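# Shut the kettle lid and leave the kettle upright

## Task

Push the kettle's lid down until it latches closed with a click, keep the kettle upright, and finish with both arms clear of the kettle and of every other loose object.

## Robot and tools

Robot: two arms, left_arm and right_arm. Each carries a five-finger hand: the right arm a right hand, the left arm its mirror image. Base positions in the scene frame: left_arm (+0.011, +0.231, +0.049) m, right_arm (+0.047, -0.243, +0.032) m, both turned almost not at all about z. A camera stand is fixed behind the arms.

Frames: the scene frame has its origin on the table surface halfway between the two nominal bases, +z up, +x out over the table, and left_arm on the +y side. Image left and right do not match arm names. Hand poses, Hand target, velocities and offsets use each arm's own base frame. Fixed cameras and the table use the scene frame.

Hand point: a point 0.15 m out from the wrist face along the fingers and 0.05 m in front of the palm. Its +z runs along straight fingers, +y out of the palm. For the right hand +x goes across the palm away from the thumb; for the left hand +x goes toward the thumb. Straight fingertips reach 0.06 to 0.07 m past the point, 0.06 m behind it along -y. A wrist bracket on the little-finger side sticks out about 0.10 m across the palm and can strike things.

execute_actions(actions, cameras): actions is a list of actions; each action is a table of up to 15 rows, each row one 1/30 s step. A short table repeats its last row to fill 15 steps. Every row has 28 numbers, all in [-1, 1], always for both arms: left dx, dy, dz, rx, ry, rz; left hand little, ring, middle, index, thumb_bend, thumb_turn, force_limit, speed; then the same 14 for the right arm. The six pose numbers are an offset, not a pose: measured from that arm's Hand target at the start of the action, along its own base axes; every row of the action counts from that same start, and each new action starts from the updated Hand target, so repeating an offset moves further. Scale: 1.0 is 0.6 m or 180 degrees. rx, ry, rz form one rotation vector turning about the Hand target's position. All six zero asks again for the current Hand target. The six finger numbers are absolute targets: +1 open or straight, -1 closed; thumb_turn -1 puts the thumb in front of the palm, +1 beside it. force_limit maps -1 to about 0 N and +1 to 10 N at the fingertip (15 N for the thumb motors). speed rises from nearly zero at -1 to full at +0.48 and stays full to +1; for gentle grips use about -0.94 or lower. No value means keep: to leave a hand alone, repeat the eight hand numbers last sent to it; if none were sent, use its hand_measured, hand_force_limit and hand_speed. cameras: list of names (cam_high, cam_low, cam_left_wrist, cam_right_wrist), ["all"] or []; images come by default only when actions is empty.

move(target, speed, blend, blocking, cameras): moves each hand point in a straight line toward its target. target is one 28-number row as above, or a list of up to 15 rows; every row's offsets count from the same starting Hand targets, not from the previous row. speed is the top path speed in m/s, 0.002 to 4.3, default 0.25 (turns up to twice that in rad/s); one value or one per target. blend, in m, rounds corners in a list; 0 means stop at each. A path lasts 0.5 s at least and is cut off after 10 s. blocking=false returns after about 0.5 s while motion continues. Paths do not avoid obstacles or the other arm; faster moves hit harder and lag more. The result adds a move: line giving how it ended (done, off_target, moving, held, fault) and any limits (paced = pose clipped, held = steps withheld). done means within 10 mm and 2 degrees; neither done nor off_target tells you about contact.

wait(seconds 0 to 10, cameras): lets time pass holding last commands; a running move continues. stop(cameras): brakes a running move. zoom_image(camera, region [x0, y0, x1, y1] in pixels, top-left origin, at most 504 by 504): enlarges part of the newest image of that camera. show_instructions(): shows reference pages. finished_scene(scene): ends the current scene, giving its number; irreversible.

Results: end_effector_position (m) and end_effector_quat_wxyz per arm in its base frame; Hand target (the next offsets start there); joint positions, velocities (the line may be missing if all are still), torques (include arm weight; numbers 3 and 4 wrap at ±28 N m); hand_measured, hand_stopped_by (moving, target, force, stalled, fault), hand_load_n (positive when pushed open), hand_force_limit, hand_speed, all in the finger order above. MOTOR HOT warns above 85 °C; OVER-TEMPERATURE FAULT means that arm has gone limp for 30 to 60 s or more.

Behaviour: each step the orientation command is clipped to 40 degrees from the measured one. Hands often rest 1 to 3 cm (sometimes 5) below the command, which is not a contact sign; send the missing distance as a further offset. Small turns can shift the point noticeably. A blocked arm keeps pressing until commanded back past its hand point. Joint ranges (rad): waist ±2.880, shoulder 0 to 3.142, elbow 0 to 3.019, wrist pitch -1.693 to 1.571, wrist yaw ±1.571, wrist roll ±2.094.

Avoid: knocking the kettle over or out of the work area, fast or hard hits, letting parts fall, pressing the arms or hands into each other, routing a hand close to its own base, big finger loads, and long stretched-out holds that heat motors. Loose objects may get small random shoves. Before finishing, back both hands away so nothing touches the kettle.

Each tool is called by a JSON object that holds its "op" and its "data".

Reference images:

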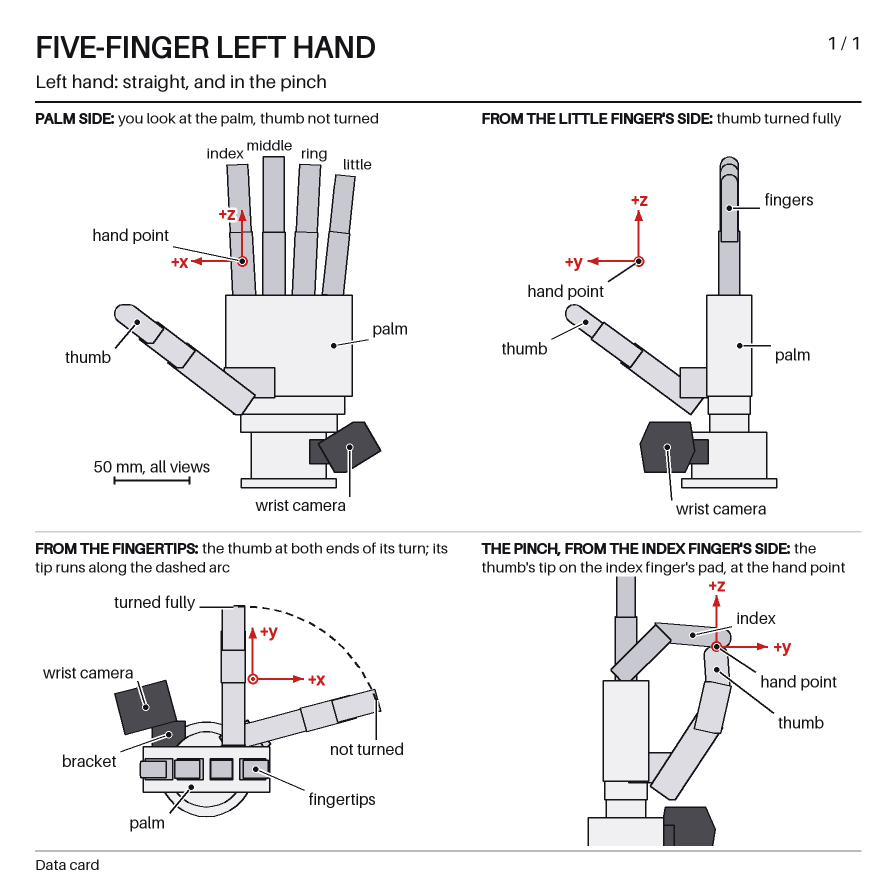

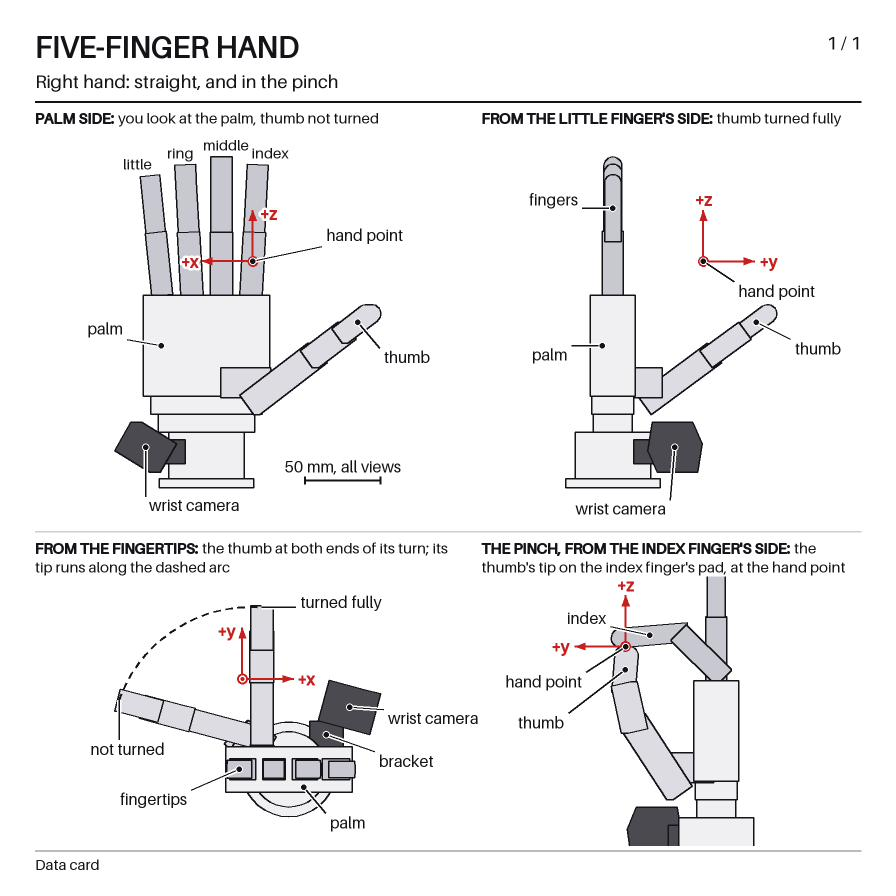

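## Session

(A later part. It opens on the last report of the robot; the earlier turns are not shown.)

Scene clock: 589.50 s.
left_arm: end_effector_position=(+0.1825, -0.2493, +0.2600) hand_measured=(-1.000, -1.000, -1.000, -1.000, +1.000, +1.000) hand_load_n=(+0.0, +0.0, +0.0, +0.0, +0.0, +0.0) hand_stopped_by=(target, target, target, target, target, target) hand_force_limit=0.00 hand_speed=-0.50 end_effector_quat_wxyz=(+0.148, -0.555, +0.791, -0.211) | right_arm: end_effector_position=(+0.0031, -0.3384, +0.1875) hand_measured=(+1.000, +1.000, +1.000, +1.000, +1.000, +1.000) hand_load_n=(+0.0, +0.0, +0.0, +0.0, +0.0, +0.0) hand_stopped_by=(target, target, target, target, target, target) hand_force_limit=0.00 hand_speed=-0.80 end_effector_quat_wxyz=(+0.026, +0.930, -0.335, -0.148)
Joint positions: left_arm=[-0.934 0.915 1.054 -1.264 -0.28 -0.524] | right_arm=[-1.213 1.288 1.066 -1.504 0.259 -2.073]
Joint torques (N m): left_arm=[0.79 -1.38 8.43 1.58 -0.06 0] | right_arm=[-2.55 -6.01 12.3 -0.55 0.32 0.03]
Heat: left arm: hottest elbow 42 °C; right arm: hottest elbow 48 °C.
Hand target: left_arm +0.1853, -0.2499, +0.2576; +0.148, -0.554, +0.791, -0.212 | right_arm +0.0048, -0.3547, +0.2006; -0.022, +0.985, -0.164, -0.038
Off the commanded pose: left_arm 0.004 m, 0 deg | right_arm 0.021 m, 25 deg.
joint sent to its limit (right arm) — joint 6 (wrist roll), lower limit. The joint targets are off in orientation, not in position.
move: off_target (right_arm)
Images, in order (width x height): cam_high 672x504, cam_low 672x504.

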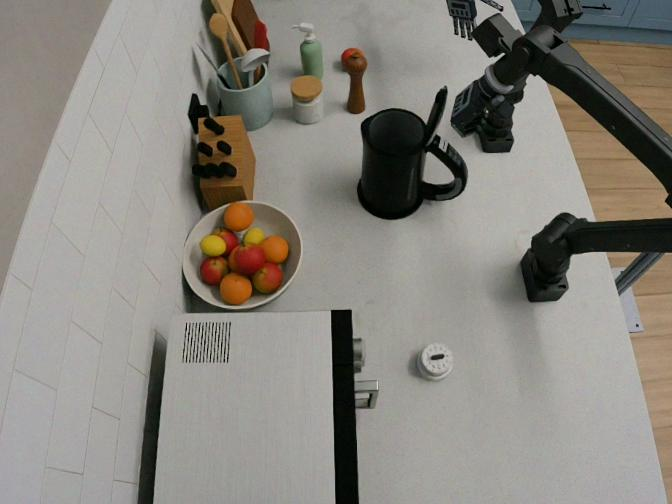

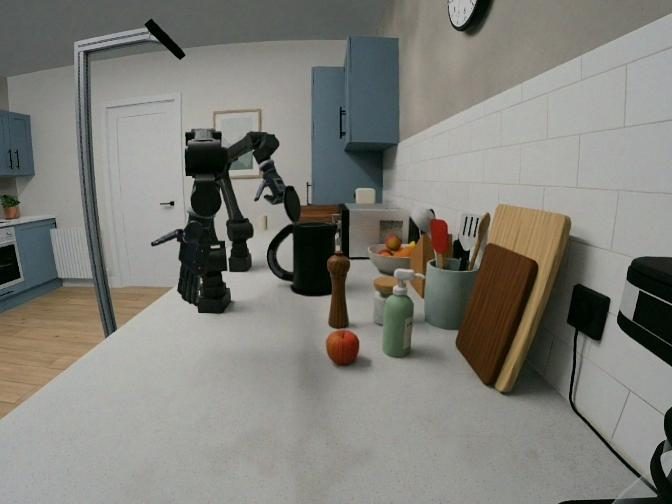

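{"op": "move", "data": {"target": [0.125,-0.01,0.01,0,0,0,-1,-1,-1,-1,1,1,0,-0.5, 0,0,0,0,0,0,1,1,1,1,1,1,0,-0.8], "speed": 0.08, "cameras": ["cam_low", "cam_high"]}}

{"op": "zoom_image", "data": {"camera": "cam_low", "region": [180, 90, 380, 310]}}

{"op": "zoom_image", "data": {"camera": "cam_high", "region": [330, 40, 540, 250]}}

Scene clock: 602.90 s.
left_arm: end_effector_position=(+0.2417, -0.2453, +0.2421) hand_measured=(-1.000, -1.000, -1.000, -1.000, +1.000, +1.000) hand_load_n=(+0.0, +0.0, +0.0, +0.0, +0.0, +0.0) hand_stopped_by=(target, target, target, target, target, target) hand_force_limit=0.00 hand_speed=-0.50 end_effector_quat_wxyz=(+0.140, -0.554, +0.800, -0.185) | right_arm: end_effector_position=(+0.0031, -0.3384, +0.1875) hand_measured=(+1.000, +1.000, +1.000, +1.000, +1.000, +1.000) hand_load_n=(+0.0, +0.0, +0.0, +0.0, +0.0, +0.0) hand_stopped_by=(target, target, target, target, target, target) hand_force_limit=0.00 hand_speed=-0.80 end_effector_quat_wxyz=(+0.026, +0.930, -0.335, -0.148)
Joint positions: left_arm=[-0.758 1.044 1.092 -1.19 -0.194 -0.356] | right_arm=[-1.213 1.288 1.066 -1.504 0.259 -2.073]
Joint torques (N m): left_arm=[0.73 -4.48 12.74 2.21 -0.2 0.04] | right_arm=[-2.14 -5.95 12.26 -0.57 0.31 0.02]
Heat: left arm: hottest elbow 43 °C; right arm: hottest elbow 48 °C.
Hand target: left_arm +0.2603, -0.2560, +0.2636; +0.148, -0.554, +0.791, -0.212 | right_arm +0.0048, -0.3547, +0.2006; -0.022, +0.985, -0.164, -0.038
Off the commanded pose: left_arm 0.030 m, 3 deg | right_arm 0.021 m, 25 deg.
joint sent to its limit (right arm) — joint 6 (wrist roll), lower limit. The joint targets are off in orientation, not in position.
move: off_target (left_arm, right_arm)
Images, in order (width x height): cam_high 672x504, cam_low 672x504.

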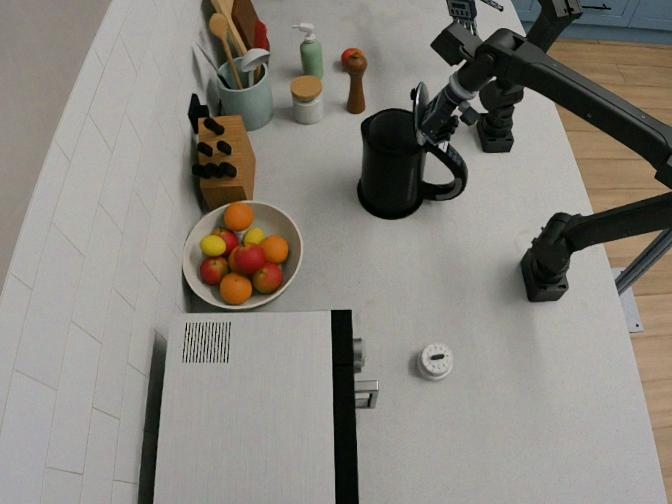

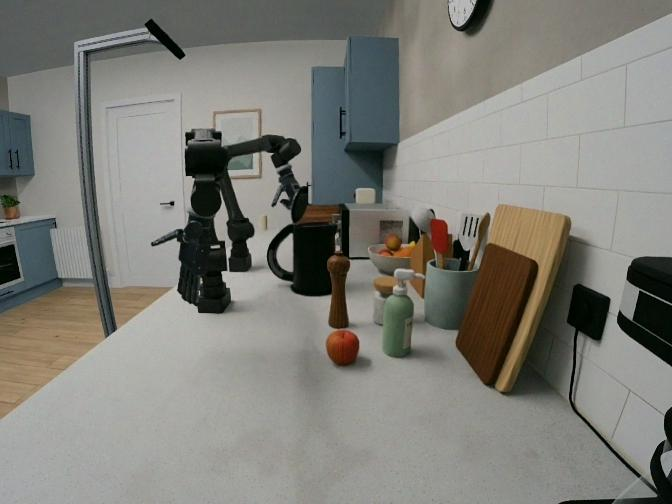

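Scaled by 2.291.

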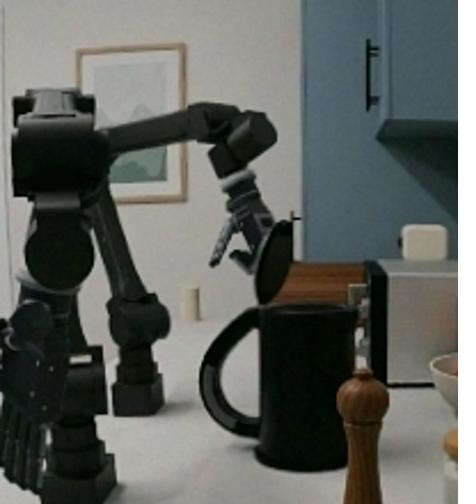

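Scaled by 2.400.

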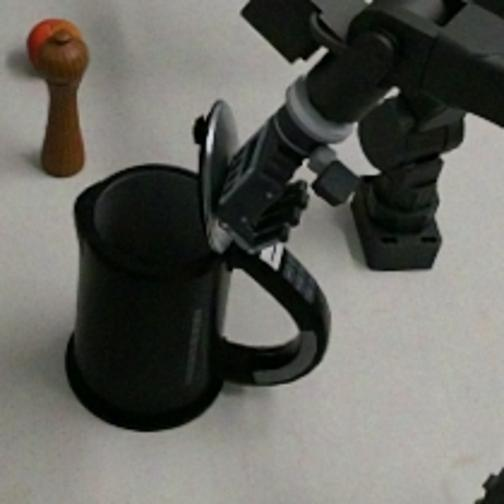

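{"op": "move", "data": {"target": [0.12,0.0,-0.01,0,0,0,-1,-1,-1,-1,1,1,0,-0.5, 0,0,0,0,0,0,1,1,1,1,1,1,0,-0.8], "speed": 0.1, "cameras": ["cam_low", "cam_high"]}}

{"op": "zoom_image", "data": {"camera": "cam_low", "region": [180, 90, 380, 310]}}

{"op": "zoom_image", "data": {"camera": "cam_high", "region": [330, 40, 540, 250]}}

Scene clock: 615.10 s.
left_arm: end_effector_position=(+0.3133, -0.2474, +0.2416) hand_measured=(-1.000, -1.000, -1.000, -1.000, +1.000, +1.000) hand_load_n=(+0.0, +0.0, +0.0, -0.5, +0.0, +0.0) hand_stopped_by=(target, target, target, target, target, target) hand_force_limit=0.00 hand_speed=-0.50 end_effector_quat_wxyz=(+0.140, -0.555, +0.797, -0.192) | right_arm: end_effector_position=(+0.0031, -0.3384, +0.1875) hand_measured=(+1.000, +1.000, +1.000, +1.000, +1.000, +1.000) hand_load_n=(+0.0, +0.0, +0.0, +0.0, +0.0, +0.0) hand_stopped_by=(target, target, target, target, target, target) hand_force_limit=0.00 hand_speed=-0.80 end_effector_quat_wxyz=(+0.026, +0.930, -0.335, -0.148)
Joint positions: left_arm=[-0.622 1.183 1.187 -1.113 -0.132 -0.236] | right_arm=[-1.213 1.288 1.066 -1.504 0.259 -2.073]
Joint torques (N m): left_arm=[0.03 -5.6 12.55 1.85 -0.07 0.04] | right_arm=[-2.32 -5.95 12.33 -0.55 0.32 0.02]
Heat: left arm: hottest elbow 45 °C; right arm: hottest elbow 49 °C.
Hand target: left_arm +0.3323, -0.2559, +0.2576; +0.148, -0.554, +0.791, -0.212 | right_arm +0.0048, -0.3547, +0.2006; -0.022, +0.985, -0.164, -0.038
Off the commanded pose: left_arm 0.026 m, 3 deg | right_arm 0.021 m, 25 deg.
joint sent to its limit (right arm) — joint 6 (wrist roll), lower limit. The joint targets are off in orientation, not in position.
move: off_target (left_arm, right_arm)
Images, in order (width x height): cam_high 672x504, cam_low 672x504.

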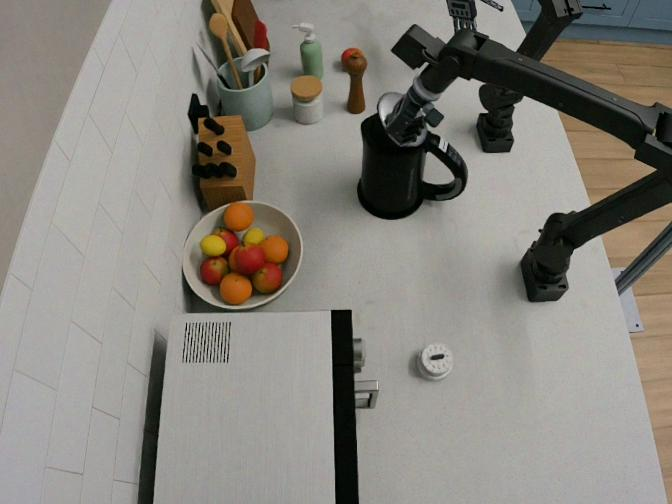

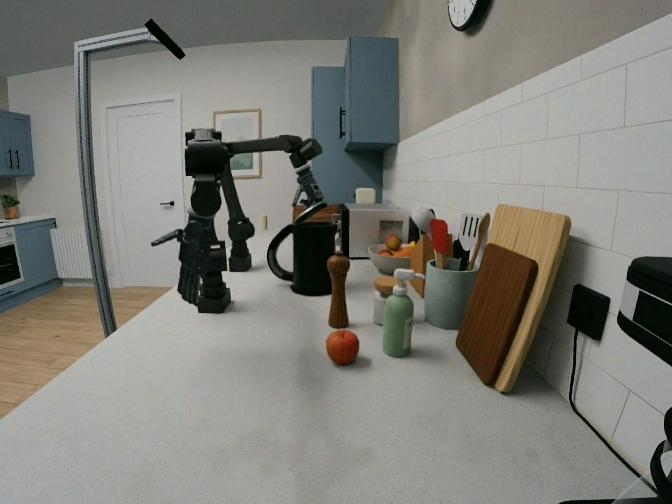

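Scaled by 2.291.

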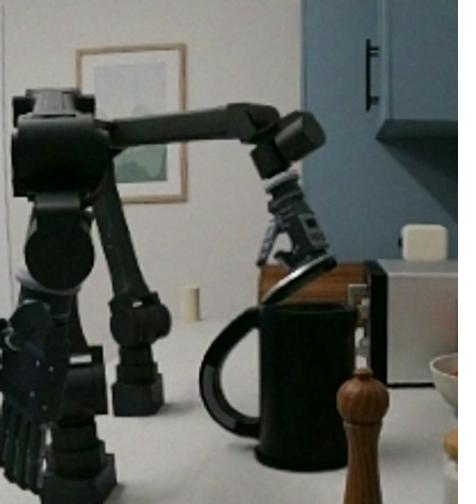

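Scaled by 2.400.

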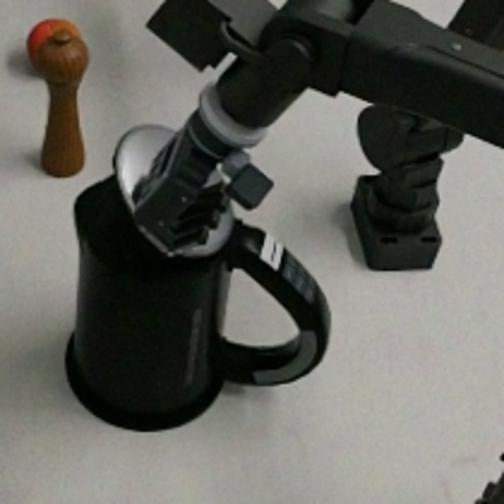

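{"op": "move", "data": {"target": [[0.075,-0.025,-0.03,0,0,0,-1,-1,-1,-1,1,1,0,-0.5, 0,0,0,0,0,0,1,1,1,1,1,1,0,-0.8],[0.085,-0.025,-0.1,0,0,0,-1,-1,-1,-1,1,1,0,-0.5, 0,0,0,0,0,0,1,1,1,1,1,1,0,-0.8]], "speed": 0.08, "blend": 0.02, "cameras": ["cam_low", "cam_high"]}}

{"op": "zoom_image", "data": {"camera": "cam_low", "region": [180, 90, 380, 310]}}

{"op": "zoom_image", "data": {"camera": "cam_high", "region": [330, 40, 540, 250]}}

Scene clock: 634.03 s.
left_arm: end_effector_position=(+0.3813, -0.2741, +0.2165) hand_measured=(-1.000, -1.000, -1.000, -1.000, +1.000, +1.000) hand_load_n=(+0.0, +0.0, +0.0, -1.0, +0.0, +0.0) hand_stopped_by=(target, target, target, target, target, target) hand_force_limit=0.00 hand_speed=-0.50 end_effector_quat_wxyz=(+0.153, -0.553, +0.787, -0.227) | right_arm: end_effector_position=(+0.0031, -0.3384, +0.1875) hand_measured=(+1.000, +1.000, +1.000, +1.000, +1.000, +1.000) hand_load_n=(+0.0, +0.0, +0.0, +0.0, +0.0, +0.0) hand_stopped_by=(target, target, target, target, target, target) hand_force_limit=0.00 hand_speed=-0.80 end_effector_quat_wxyz=(+0.026, +0.930, -0.335, -0.148)
Joint positions: left_arm=[-0.579 1.319 1.22 -0.927 -0.112 -0.203] | right_arm=[-1.213 1.288 1.066 -1.504 0.259 -2.073]
Joint torques (N m): left_arm=[-0.26 -7.65 7.65 1.95 -0.01 0.1] | right_arm=[-2.26 -6.01 12.29 -0.49 0.32 0.02]
Heat: left arm: hottest elbow 46 °C; right arm: hottest elbow 49 °C.
Hand target: left_arm +0.3835, -0.2709, +0.1976; +0.149, -0.554, +0.791, -0.212 | right_arm +0.0048, -0.3547, +0.2006; -0.022, +0.985, -0.164, -0.038
Off the commanded pose: left_arm 0.019 m, 2 deg | right_arm 0.021 m, 25 deg.
joint sent to its limit (right arm) — joint 6 (wrist roll), lower limit. The joint targets are off in orientation, not in position.
move: off_target (left_arm, right_arm)
Images, in order (width x height): cam_high 672x504, cam_low 672x504.

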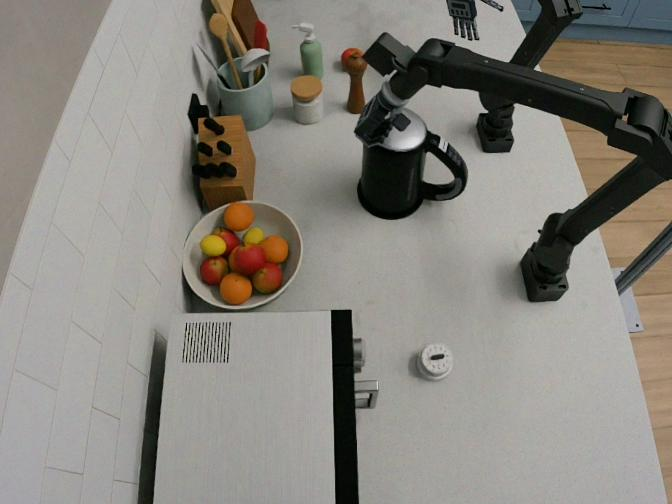

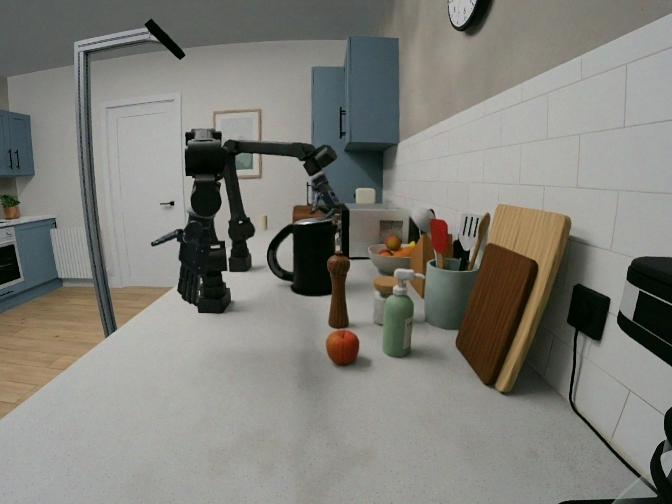

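Scaled by 2.291.

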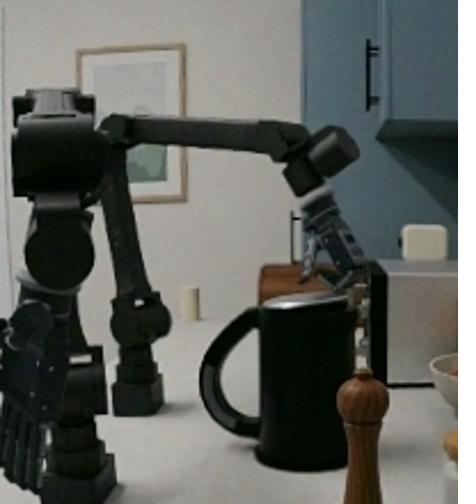

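Scaled by 2.400.

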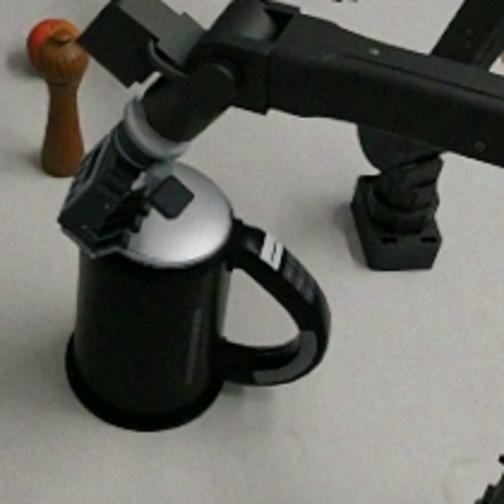

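{"op": "move", "data": {"target": [-0.03,0.01,-0.05,0,0,0,-1,-1,-1,-1,1,1,0,-0.5, 0,0,0,0,0,0,1,1,1,1,1,1,0,-0.8], "speed": 0.06, "cameras": ["cam_low", "cam_high"]}}

{"op": "zoom_image", "data": {"camera": "cam_low", "region": [260, 170, 370, 310]}}

{"op": "zoom_image", "data": {"camera": "cam_high", "region": [330, 70, 480, 230]}}

Scene clock: 645.60 s.
left_arm: end_effector_position=(+0.3816, -0.2746, +0.2079) hand_measured=(-1.000, -1.000, -1.000, -1.000, +1.000, +1.000) hand_load_n=(+0.0, +0.0, +0.0, -1.0, +0.0, -0.5) hand_stopped_by=(target, target, target, target, target, target) hand_force_limit=0.00 hand_speed=-0.50 end_effector_quat_wxyz=(+0.164, -0.552, +0.775, -0.258) | right_arm: end_effector_position=(+0.0031, -0.3384, +0.1875) hand_measured=(+1.000, +1.000, +1.000, +1.000, +1.000, +1.000) hand_load_n=(+0.0, +0.0, +0.0, +0.0, +0.0, +0.0) hand_stopped_by=(target, target, target, target, target, target) hand_force_limit=0.00 hand_speed=-0.80 end_effector_quat_wxyz=(+0.026, +0.930, -0.335, -0.148)
Joint positions: left_arm=[-0.579 1.279 1.141 -0.82 -0.113 -0.21] | right_arm=[-1.213 1.288 1.066 -1.504 0.259 -2.073]
Joint torques (N m): left_arm=[-1.08 -5.6 5.2 0.75 -0.12 0.09] | right_arm=[-2.43 -6.07 12.29 -0.53 0.32 0.02]
Heat: left arm: hottest elbow 45 °C; right arm: hottest elbow 49 °C.
Hand target: left_arm +0.3654, -0.2649, +0.1676; +0.148, -0.554, +0.791, -0.212 | right_arm +0.0048, -0.3547, +0.2006; -0.022, +0.985, -0.164, -0.038
Off the commanded pose: left_arm 0.044 m, 6 deg | right_arm 0.021 m, 25 deg.
joint sent to its limit (right arm) — joint 6 (wrist roll), lower limit. The joint targets are off in orientation, not in position.
move: off_target (left_arm, right_arm)
Images, in order (width x height): cam_high 672x504, cam_low 672x504.

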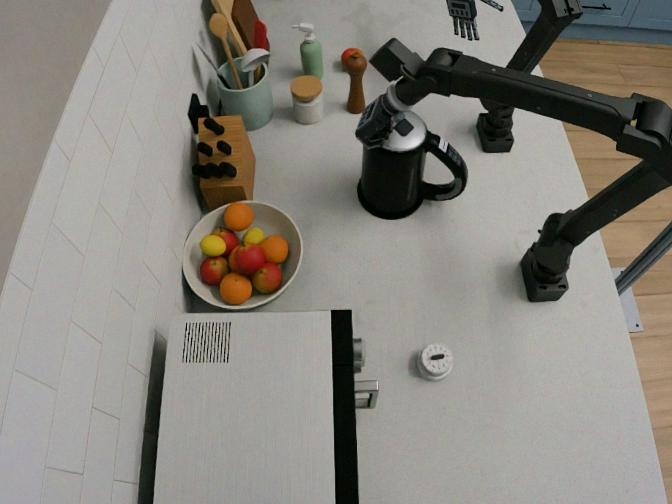

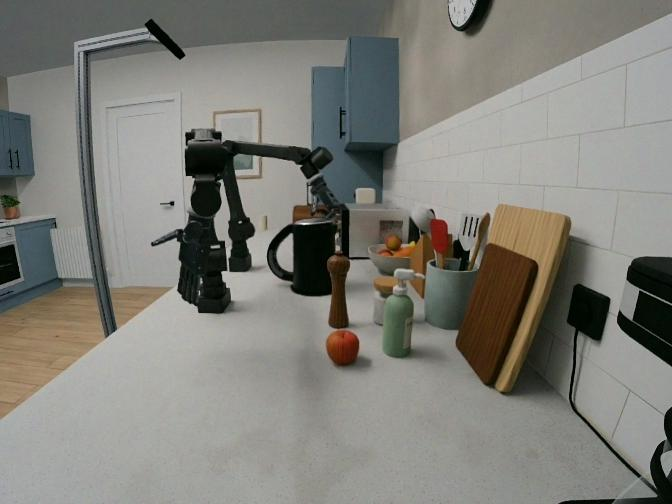

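Scaled by 3.600.

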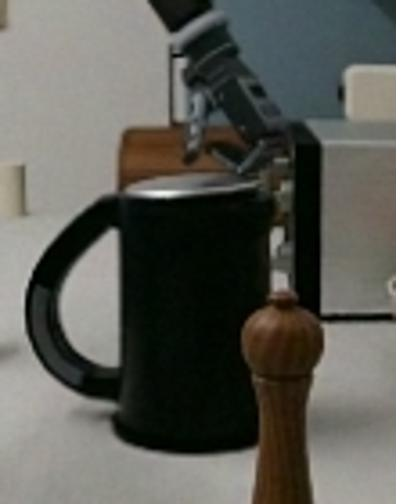

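Scaled by 3.150.

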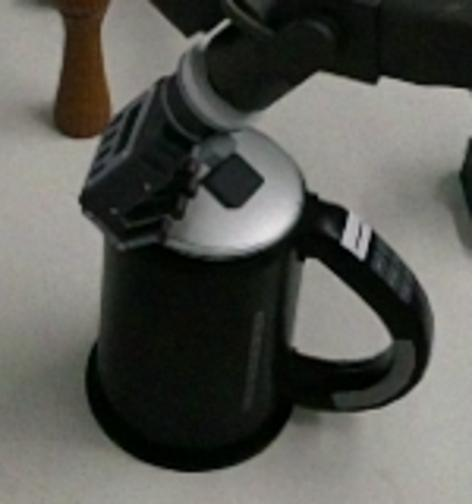

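{"op": "move", "data": {"target": [0,0,-0.06,0,0,0,-1,-1,-1,-1,1,1,0,-0.5, 0,0,0,0,0,0,1,1,1,1,1,1,0,-0.8], "speed": 0.06, "cameras": ["cam_low", "cam_high"]}}

{"op": "zoom_image", "data": {"camera": "cam_low", "region": [260, 170, 370, 310]}}

{"op": "zoom_image", "data": {"camera": "cam_high", "region": [330, 70, 480, 230]}}

Scene clock: 655.73 s.
left_arm: end_effector_position=(+0.3809, -0.2742, +0.1984) hand_measured=(-1.000, -1.000, -1.000, -1.000, +1.000, +1.000) hand_load_n=(+0.0, +0.0, +0.0, -4.5, +0.0, +0.0) hand_stopped_by=(target, target, target, target, target, target) hand_force_limit=0.00 hand_speed=-0.50 end_effector_quat_wxyz=(+0.172, -0.551, +0.768, -0.278) | right_arm: end_effector_position=(+0.0031, -0.3384, +0.1875) hand_measured=(+1.000, +1.000, +1.000, +1.000, +1.000, +1.000) hand_load_n=(+0.0, +0.0, +0.0, +0.0, -0.5, +0.0) hand_stopped_by=(target, target, target, target, target, target) hand_force_limit=0.00 hand_speed=-0.80 end_effector_quat_wxyz=(+0.026, +0.930, -0.335, -0.148)
Joint positions: left_arm=[-0.579 1.253 1.079 -0.74 -0.113 -0.213] | right_arm=[-1.213 1.288 1.066 -1.504 0.259 -2.073]
Joint torques (N m): left_arm=[-1.08 -2.32 4.22 1.07 -0.18 0.06] | right_arm=[-2.49 -6.12 12.23 -0.47 0.32 0.01]
Heat: left arm: hottest elbow 44 °C; right arm: hottest elbow 50 °C.
Hand target: left_arm +0.3653, -0.2648, +0.1316; +0.148, -0.554, +0.791, -0.212 | right_arm +0.0048, -0.3547, +0.2006; -0.022, +0.985, -0.164, -0.038
Off the commanded pose: left_arm 0.069 m, 8 deg | right_arm 0.021 m, 25 deg.
joint sent to its limit (right arm) — joint 6 (wrist roll), lower limit. The joint targets are off in orientation, not in position.
move: off_target (left_arm, right_arm)
Images, in order (width x height): cam_high 672x504, cam_low 672x504.

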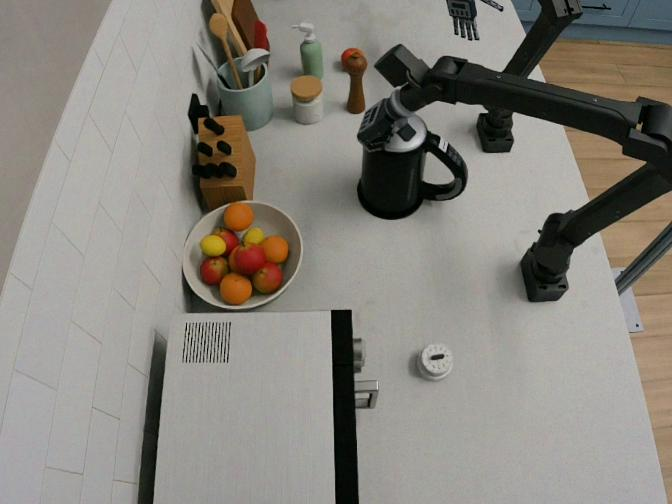

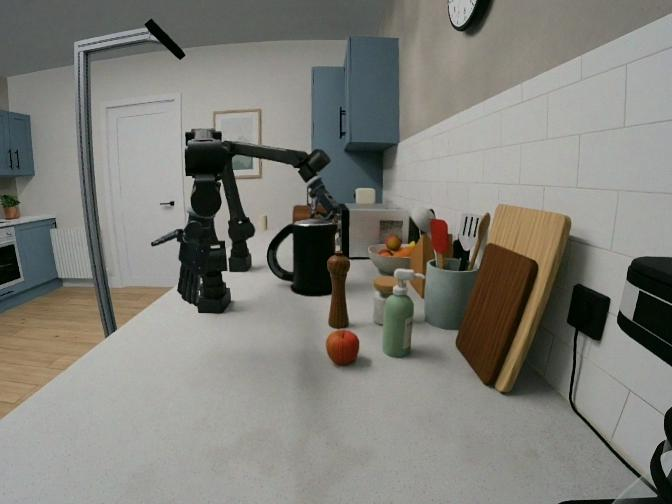

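Scaled by 3.600.

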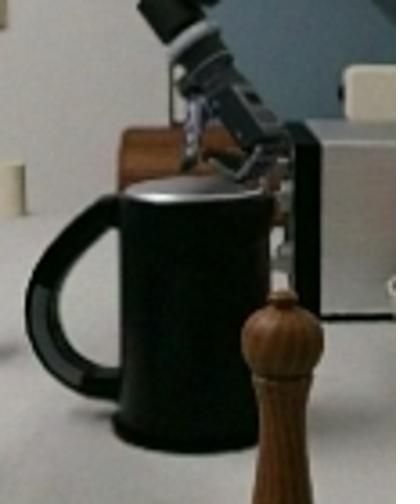

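Scaled by 3.150.

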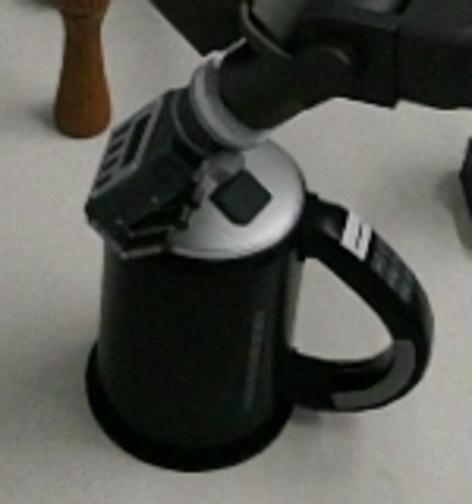

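{"op": "move", "data": {"target": [[0,0,0.12,0,0,0,-1,-1,-1,-1,1,1,0,-0.5, 0,0,0,0,0,0,1,1,1,1,1,1,0,-0.8],[-0.05,0.05,0.3,0,0,0,-1,-1,-1,-1,1,1,0,-0.5, 0,0,0,0,0,0,1,1,1,1,1,1,0,-0.8]], "speed": [0.1,0.2], "blend": 0.01, "cameras": ["cam_low", "cam_high", "cam_left_wrist"]}}

{"op": "zoom_image", "data": {"camera": "cam_low", "region": [260, 170, 370, 310]}}

{"op": "zoom_image", "data": {"camera": "cam_high", "region": [330, 70, 480, 230]}}

Scene clock: 669.07 s.
left_arm: end_effector_position=(+0.3261, -0.2328, +0.2968) hand_measured=(-1.000, -1.000, -1.000, -1.000, +1.000, +1.000) hand_load_n=(+0.0, +0.0, +0.0, +0.0, +0.0, +0.0) hand_stopped_by=(target, target, target, target, target, target) hand_force_limit=0.00 hand_speed=-0.50 end_effector_quat_wxyz=(+0.144, -0.556, +0.793, -0.203) | right_arm: end_effector_position=(+0.0031, -0.3384, +0.1875) hand_measured=(+1.000, +1.000, +1.000, +1.000, +1.000, +1.000) hand_load_n=(+0.0, +0.0, +0.0, +0.0, +0.0, +0.0) hand_stopped_by=(target, target, target, target, target, target) hand_force_limit=0.00 hand_speed=-0.80 end_effector_quat_wxyz=(+0.026, +0.930, -0.335, -0.148)
Joint positions: left_arm=[-0.567 1.181 1.324 -1.222 -0.107 -0.191] | right_arm=[-1.213 1.288 1.066 -1.504 0.259 -2.073]
Joint torques (N m): left_arm=[0.21 -5.95 12.27 1.06 0.15 0.01] | right_arm=[-2.43 -5.95 12.31 -0.54 0.32 0.01]
Heat: left arm: hottest elbow 43 °C; right arm: hottest elbow 50 °C.
Hand target: left_arm +0.3353, -0.2349, +0.3114; +0.148, -0.554, +0.791, -0.212 | right_arm +0.0048, -0.3547, +0.2006; -0.022, +0.985, -0.164, -0.038
Off the commanded pose: left_arm 0.018 m, 1 deg | right_arm 0.021 m, 25 deg.
joint sent to its limit (right arm) — joint 6 (wrist roll), lower limit. The joint targets are off in orientation, not in position.
move: off_target (left_arm, right_arm)
Images, in order (width x height): cam_high 672x504, cam_low 672x504, cam_left_wrist 672x504.

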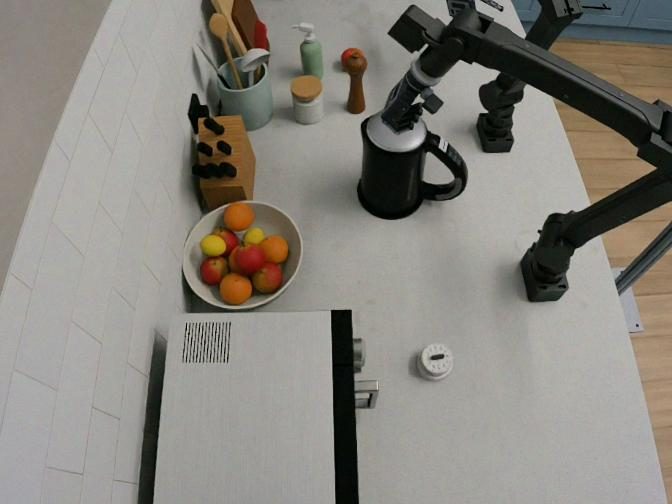

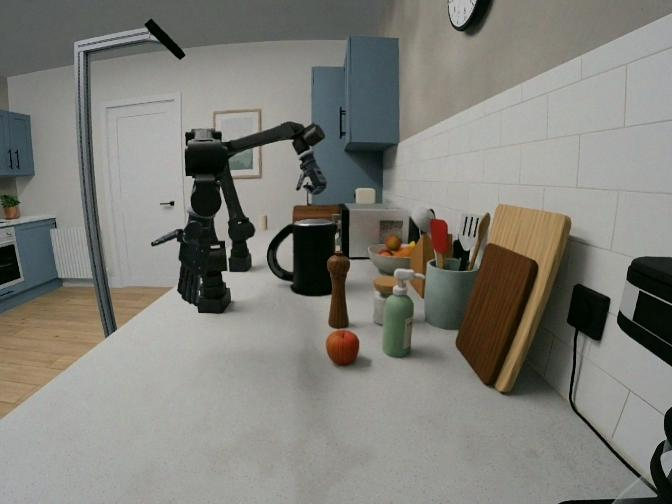

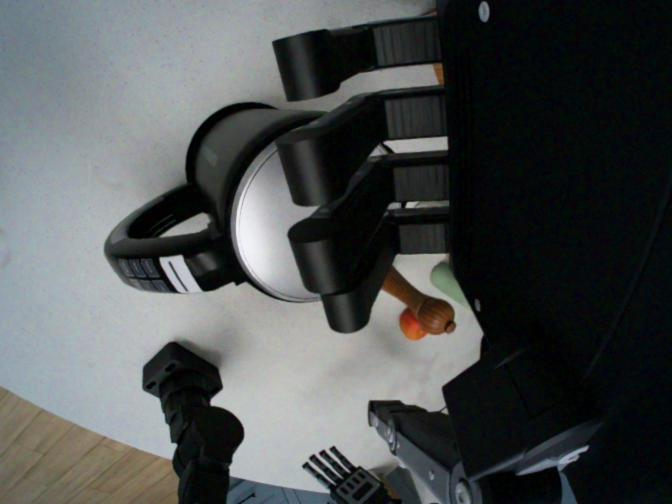

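Scaled by 3.600.

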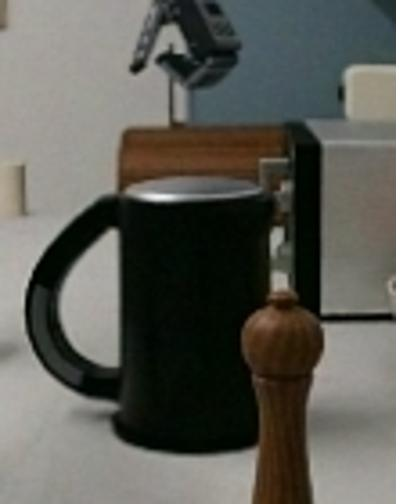

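Scaled by 3.150.

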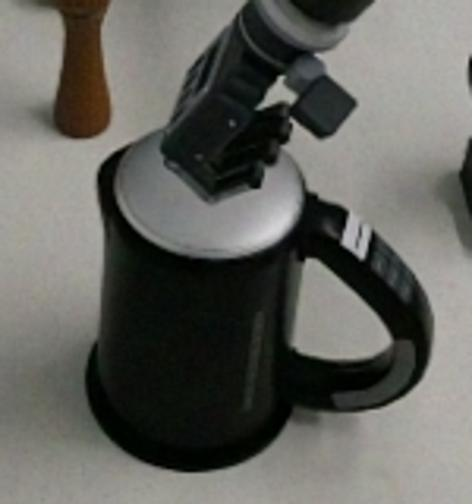

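{"op": "zoom_image", "data": {"camera": "cam_low", "region": [285, 205, 345, 245]}}

{"op": "zoom_image", "data": {"camera": "cam_left_wrist", "region": [160, 80, 420, 320]}}

Scaled by 8.400.

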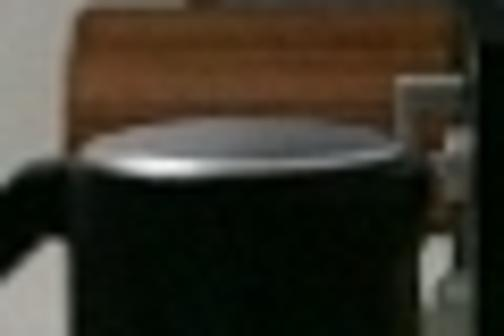

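Scaled by 1.938 from the camera's 672x504 image, which has a finer 960x720 frame.

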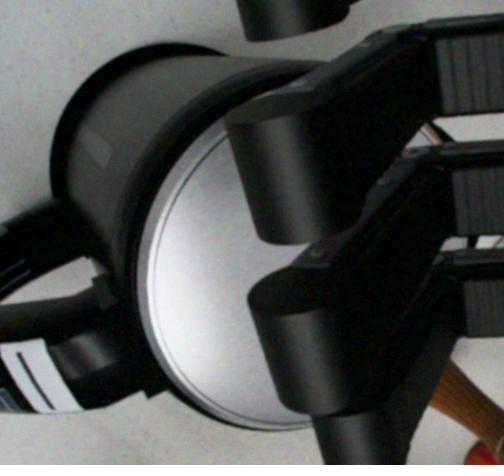

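{"op": "move", "data": {"target": [-0.2,0.25,0.03,0,0,0,-1,-1,-1,-1,1,1,0,-0.5, 0,0,0,0,0,0,1,1,1,1,1,1,0,-0.8], "speed": 0.25, "cameras": ["cam_low", "cam_high", "cam_left_wrist"]}}

{"op": "zoom_image", "data": {"camera": "cam_high", "region": [350, 90, 450, 190]}}

{"op": "zoom_image", "data": {"camera": "cam_left_wrist", "region": [200, 180, 480, 420]}}

Scene clock: 691.50 s.
left_arm: end_effector_position=(+0.2170, -0.0873, +0.3340) hand_measured=(-1.000, -1.000, -1.000, -1.000, +1.000, +1.000) hand_load_n=(+0.0, +0.0, +0.0, +0.0, +0.0, +0.0) hand_stopped_by=(target, target, target, target, target, target) hand_force_limit=0.00 hand_speed=-0.50 end_effector_quat_wxyz=(+0.154, -0.553, +0.789, -0.220) | right_arm: end_effector_position=(+0.0031, -0.3384, +0.1875) hand_measured=(+1.000, +1.000, +1.000, +1.000, +1.000, +1.000) hand_load_n=(+0.0, +0.0, +0.0, +0.0, +0.0, +0.0) hand_stopped_by=(target, target, target, target, target, target) hand_force_limit=0.00 hand_speed=-0.80 end_effector_quat_wxyz=(+0.026, +0.930, -0.335, -0.148)
Joint positions: left_arm=[-0.223 0.772 1.18 -1.44 0.064 0.107] | right_arm=[-1.213 1.288 1.066 -1.504 0.259 -2.073]
Joint torques (N m): left_arm=[-0.21 -0.21 7.88 1.17 0.19 0.01] | right_arm=[-2.37 -6.07 12.3 -0.55 0.32 0]
Heat: left arm: hottest elbow 46 °C; right arm: hottest elbow 50 °C.
Hand target: left_arm +0.2153, -0.0849, +0.3295; +0.148, -0.554, +0.791, -0.212 | right_arm +0.0048, -0.3547, +0.2006; -0.022, +0.985, -0.164, -0.038
Off the commanded pose: left_arm 0.005 m, 1 deg | right_arm 0.021 m, 25 deg.
joint sent to its limit (right arm) — joint 6 (wrist roll), lower limit. The joint targets are off in orientation, not in position.
move: off_target (right_arm)
Images, in order (width x height): cam_high 672x504, cam_low 672x504, cam_left_wrist 672x504.

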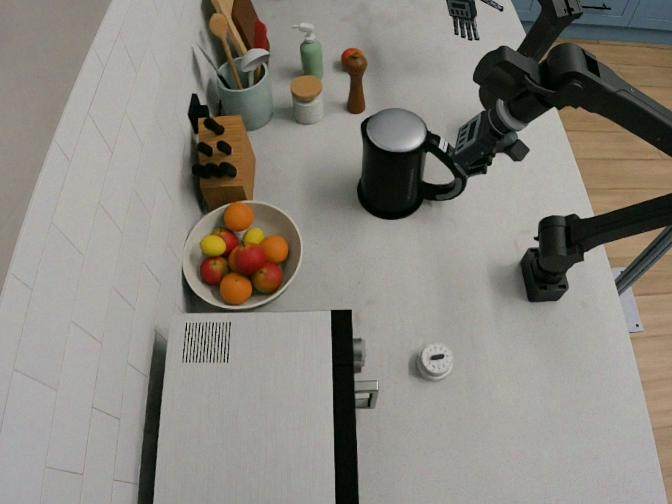

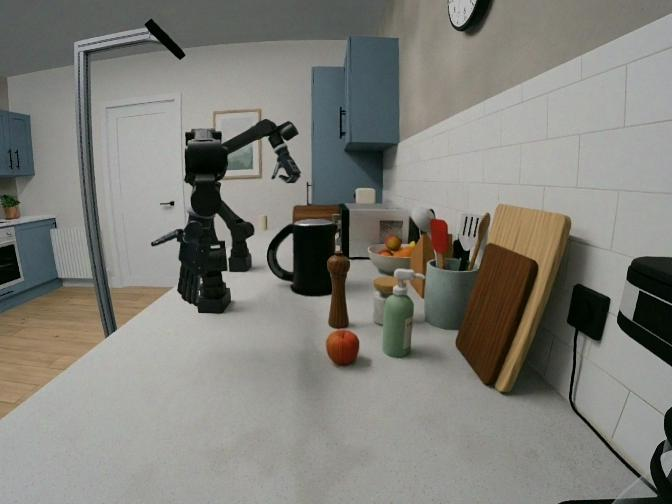

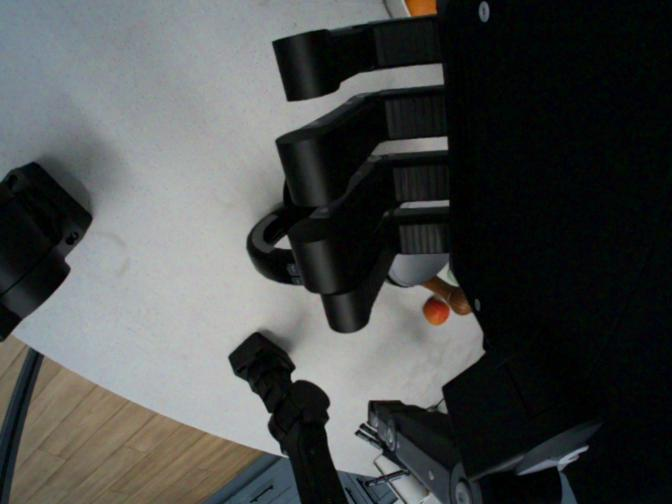

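Scaled by 5.040.

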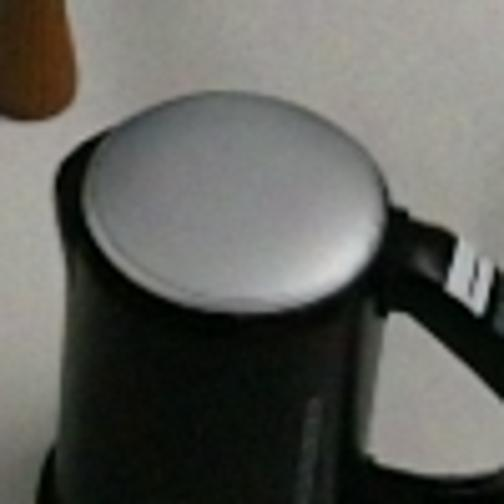

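Scaled by 1.800 from the camera's 672x504 image, which has a finer 960x720 frame.

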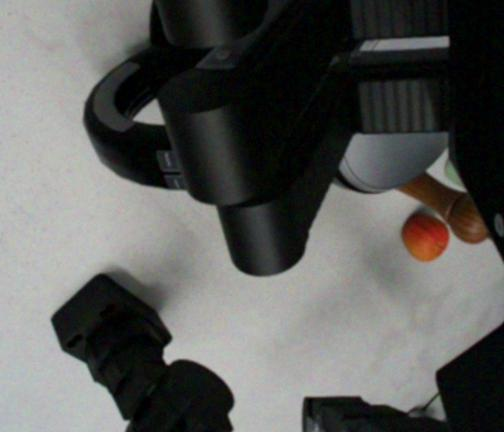

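{"op": "move", "data": {"target": [[0.25,-0.30,-0.06,0,0,0,-1,-1,-1,-1,1,1,0,-0.5, 0,0,0,0,0,0,1,1,1,1,1,1,0,-0.8],[0.25,-0.30,-0.18,0,0,0,-1,-1,-1,-1,1,1,0,-0.5, 0,0,0,0,0,0,1,1,1,1,1,1,0,-0.8],[0.25,-0.30,-0.37,0,0,0,-1,-1,-1,-1,1,1,0,-0.5, 0,0,0,0,0,0,1,1,1,1,1,1,0,-0.8]], "speed": [0.25,0.12,0.07], "blend": 0.02, "cameras": ["cam_low", "cam_high"]}}

{"op": "zoom_image", "data": {"camera": "cam_low", "region": [260, 170, 370, 310]}}

Scene clock: 713.97 s.
left_arm: end_effector_position=(+0.3860, -0.2762, +0.1934) hand_measured=(-1.000, -1.000, -1.000, -1.000, +1.000, +1.000) hand_load_n=(+0.0, +0.0, +0.0, -5.0, +0.0, -0.5) hand_stopped_by=(target, target, target, target, target, target) hand_force_limit=0.00 hand_speed=-0.50 end_effector_quat_wxyz=(+0.181, -0.547, +0.762, -0.297) | right_arm: end_effector_position=(+0.0031, -0.3384, +0.1875) hand_measured=(+1.000, +1.000, +1.000, +1.000, +1.000, +1.000) hand_load_n=(+0.0, +0.0, +0.0, +0.0, +0.0, +0.0) hand_stopped_by=(target, target, target, target, target, target) hand_force_limit=0.00 hand_speed=-0.80 end_effector_quat_wxyz=(+0.026, +0.930, -0.335, -0.148)
Joint positions: left_arm=[-0.577 1.244 1.043 -0.669 -0.114 -0.211] | right_arm=[-1.213 1.288 1.066 -1.504 0.259 -2.073]
Joint torques (N m): left_arm=[-0.67 0.38 3.19 0.83 -0.08 0.02] | right_arm=[-2.14 -6.18 12.26 -0.51 0.33 0.02]
Heat: left arm: hottest elbow 44 °C; right arm: hottest elbow 50 °C.
Hand target: left_arm +0.3652, -0.2649, +0.1074; +0.148, -0.554, +0.791, -0.212 | right_arm +0.0048, -0.3547, +0.2006; -0.022, +0.985, -0.164, -0.038
Off the commanded pose: left_arm 0.089 m, 11 deg | right_arm 0.021 m, 25 deg.
joint sent to its limit (right arm) — joint 6 (wrist roll), lower limit. The joint targets are off in orientation, not in position.
move: off_target (left_arm, right_arm)
Images, in order (width x height): cam_high 672x504, cam_low 672x504.

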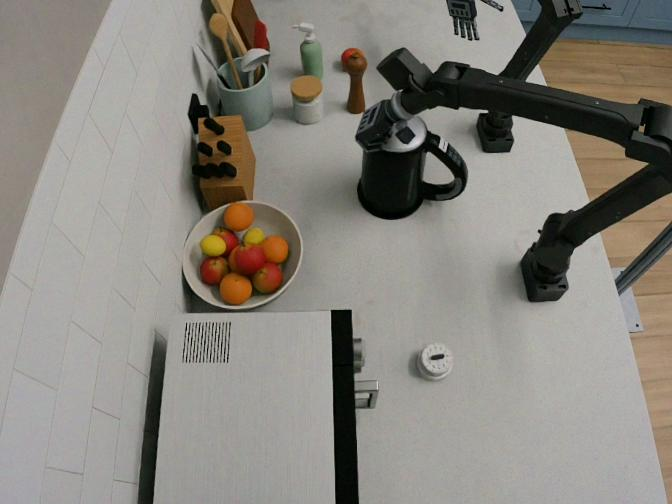

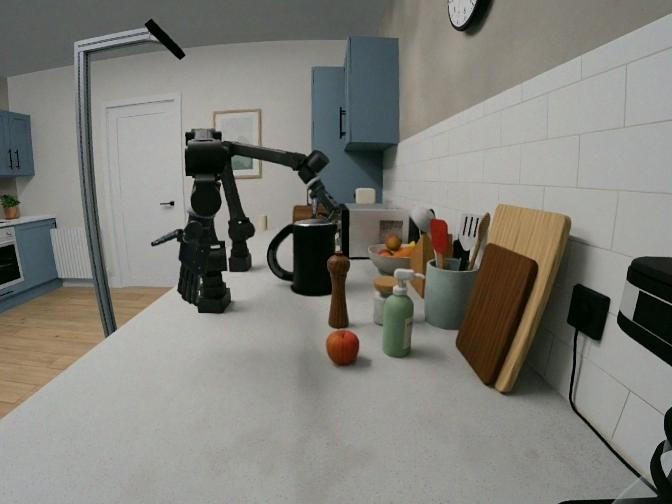

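Scaled by 3.600.

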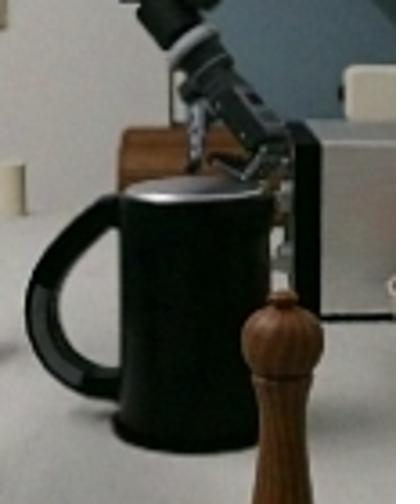

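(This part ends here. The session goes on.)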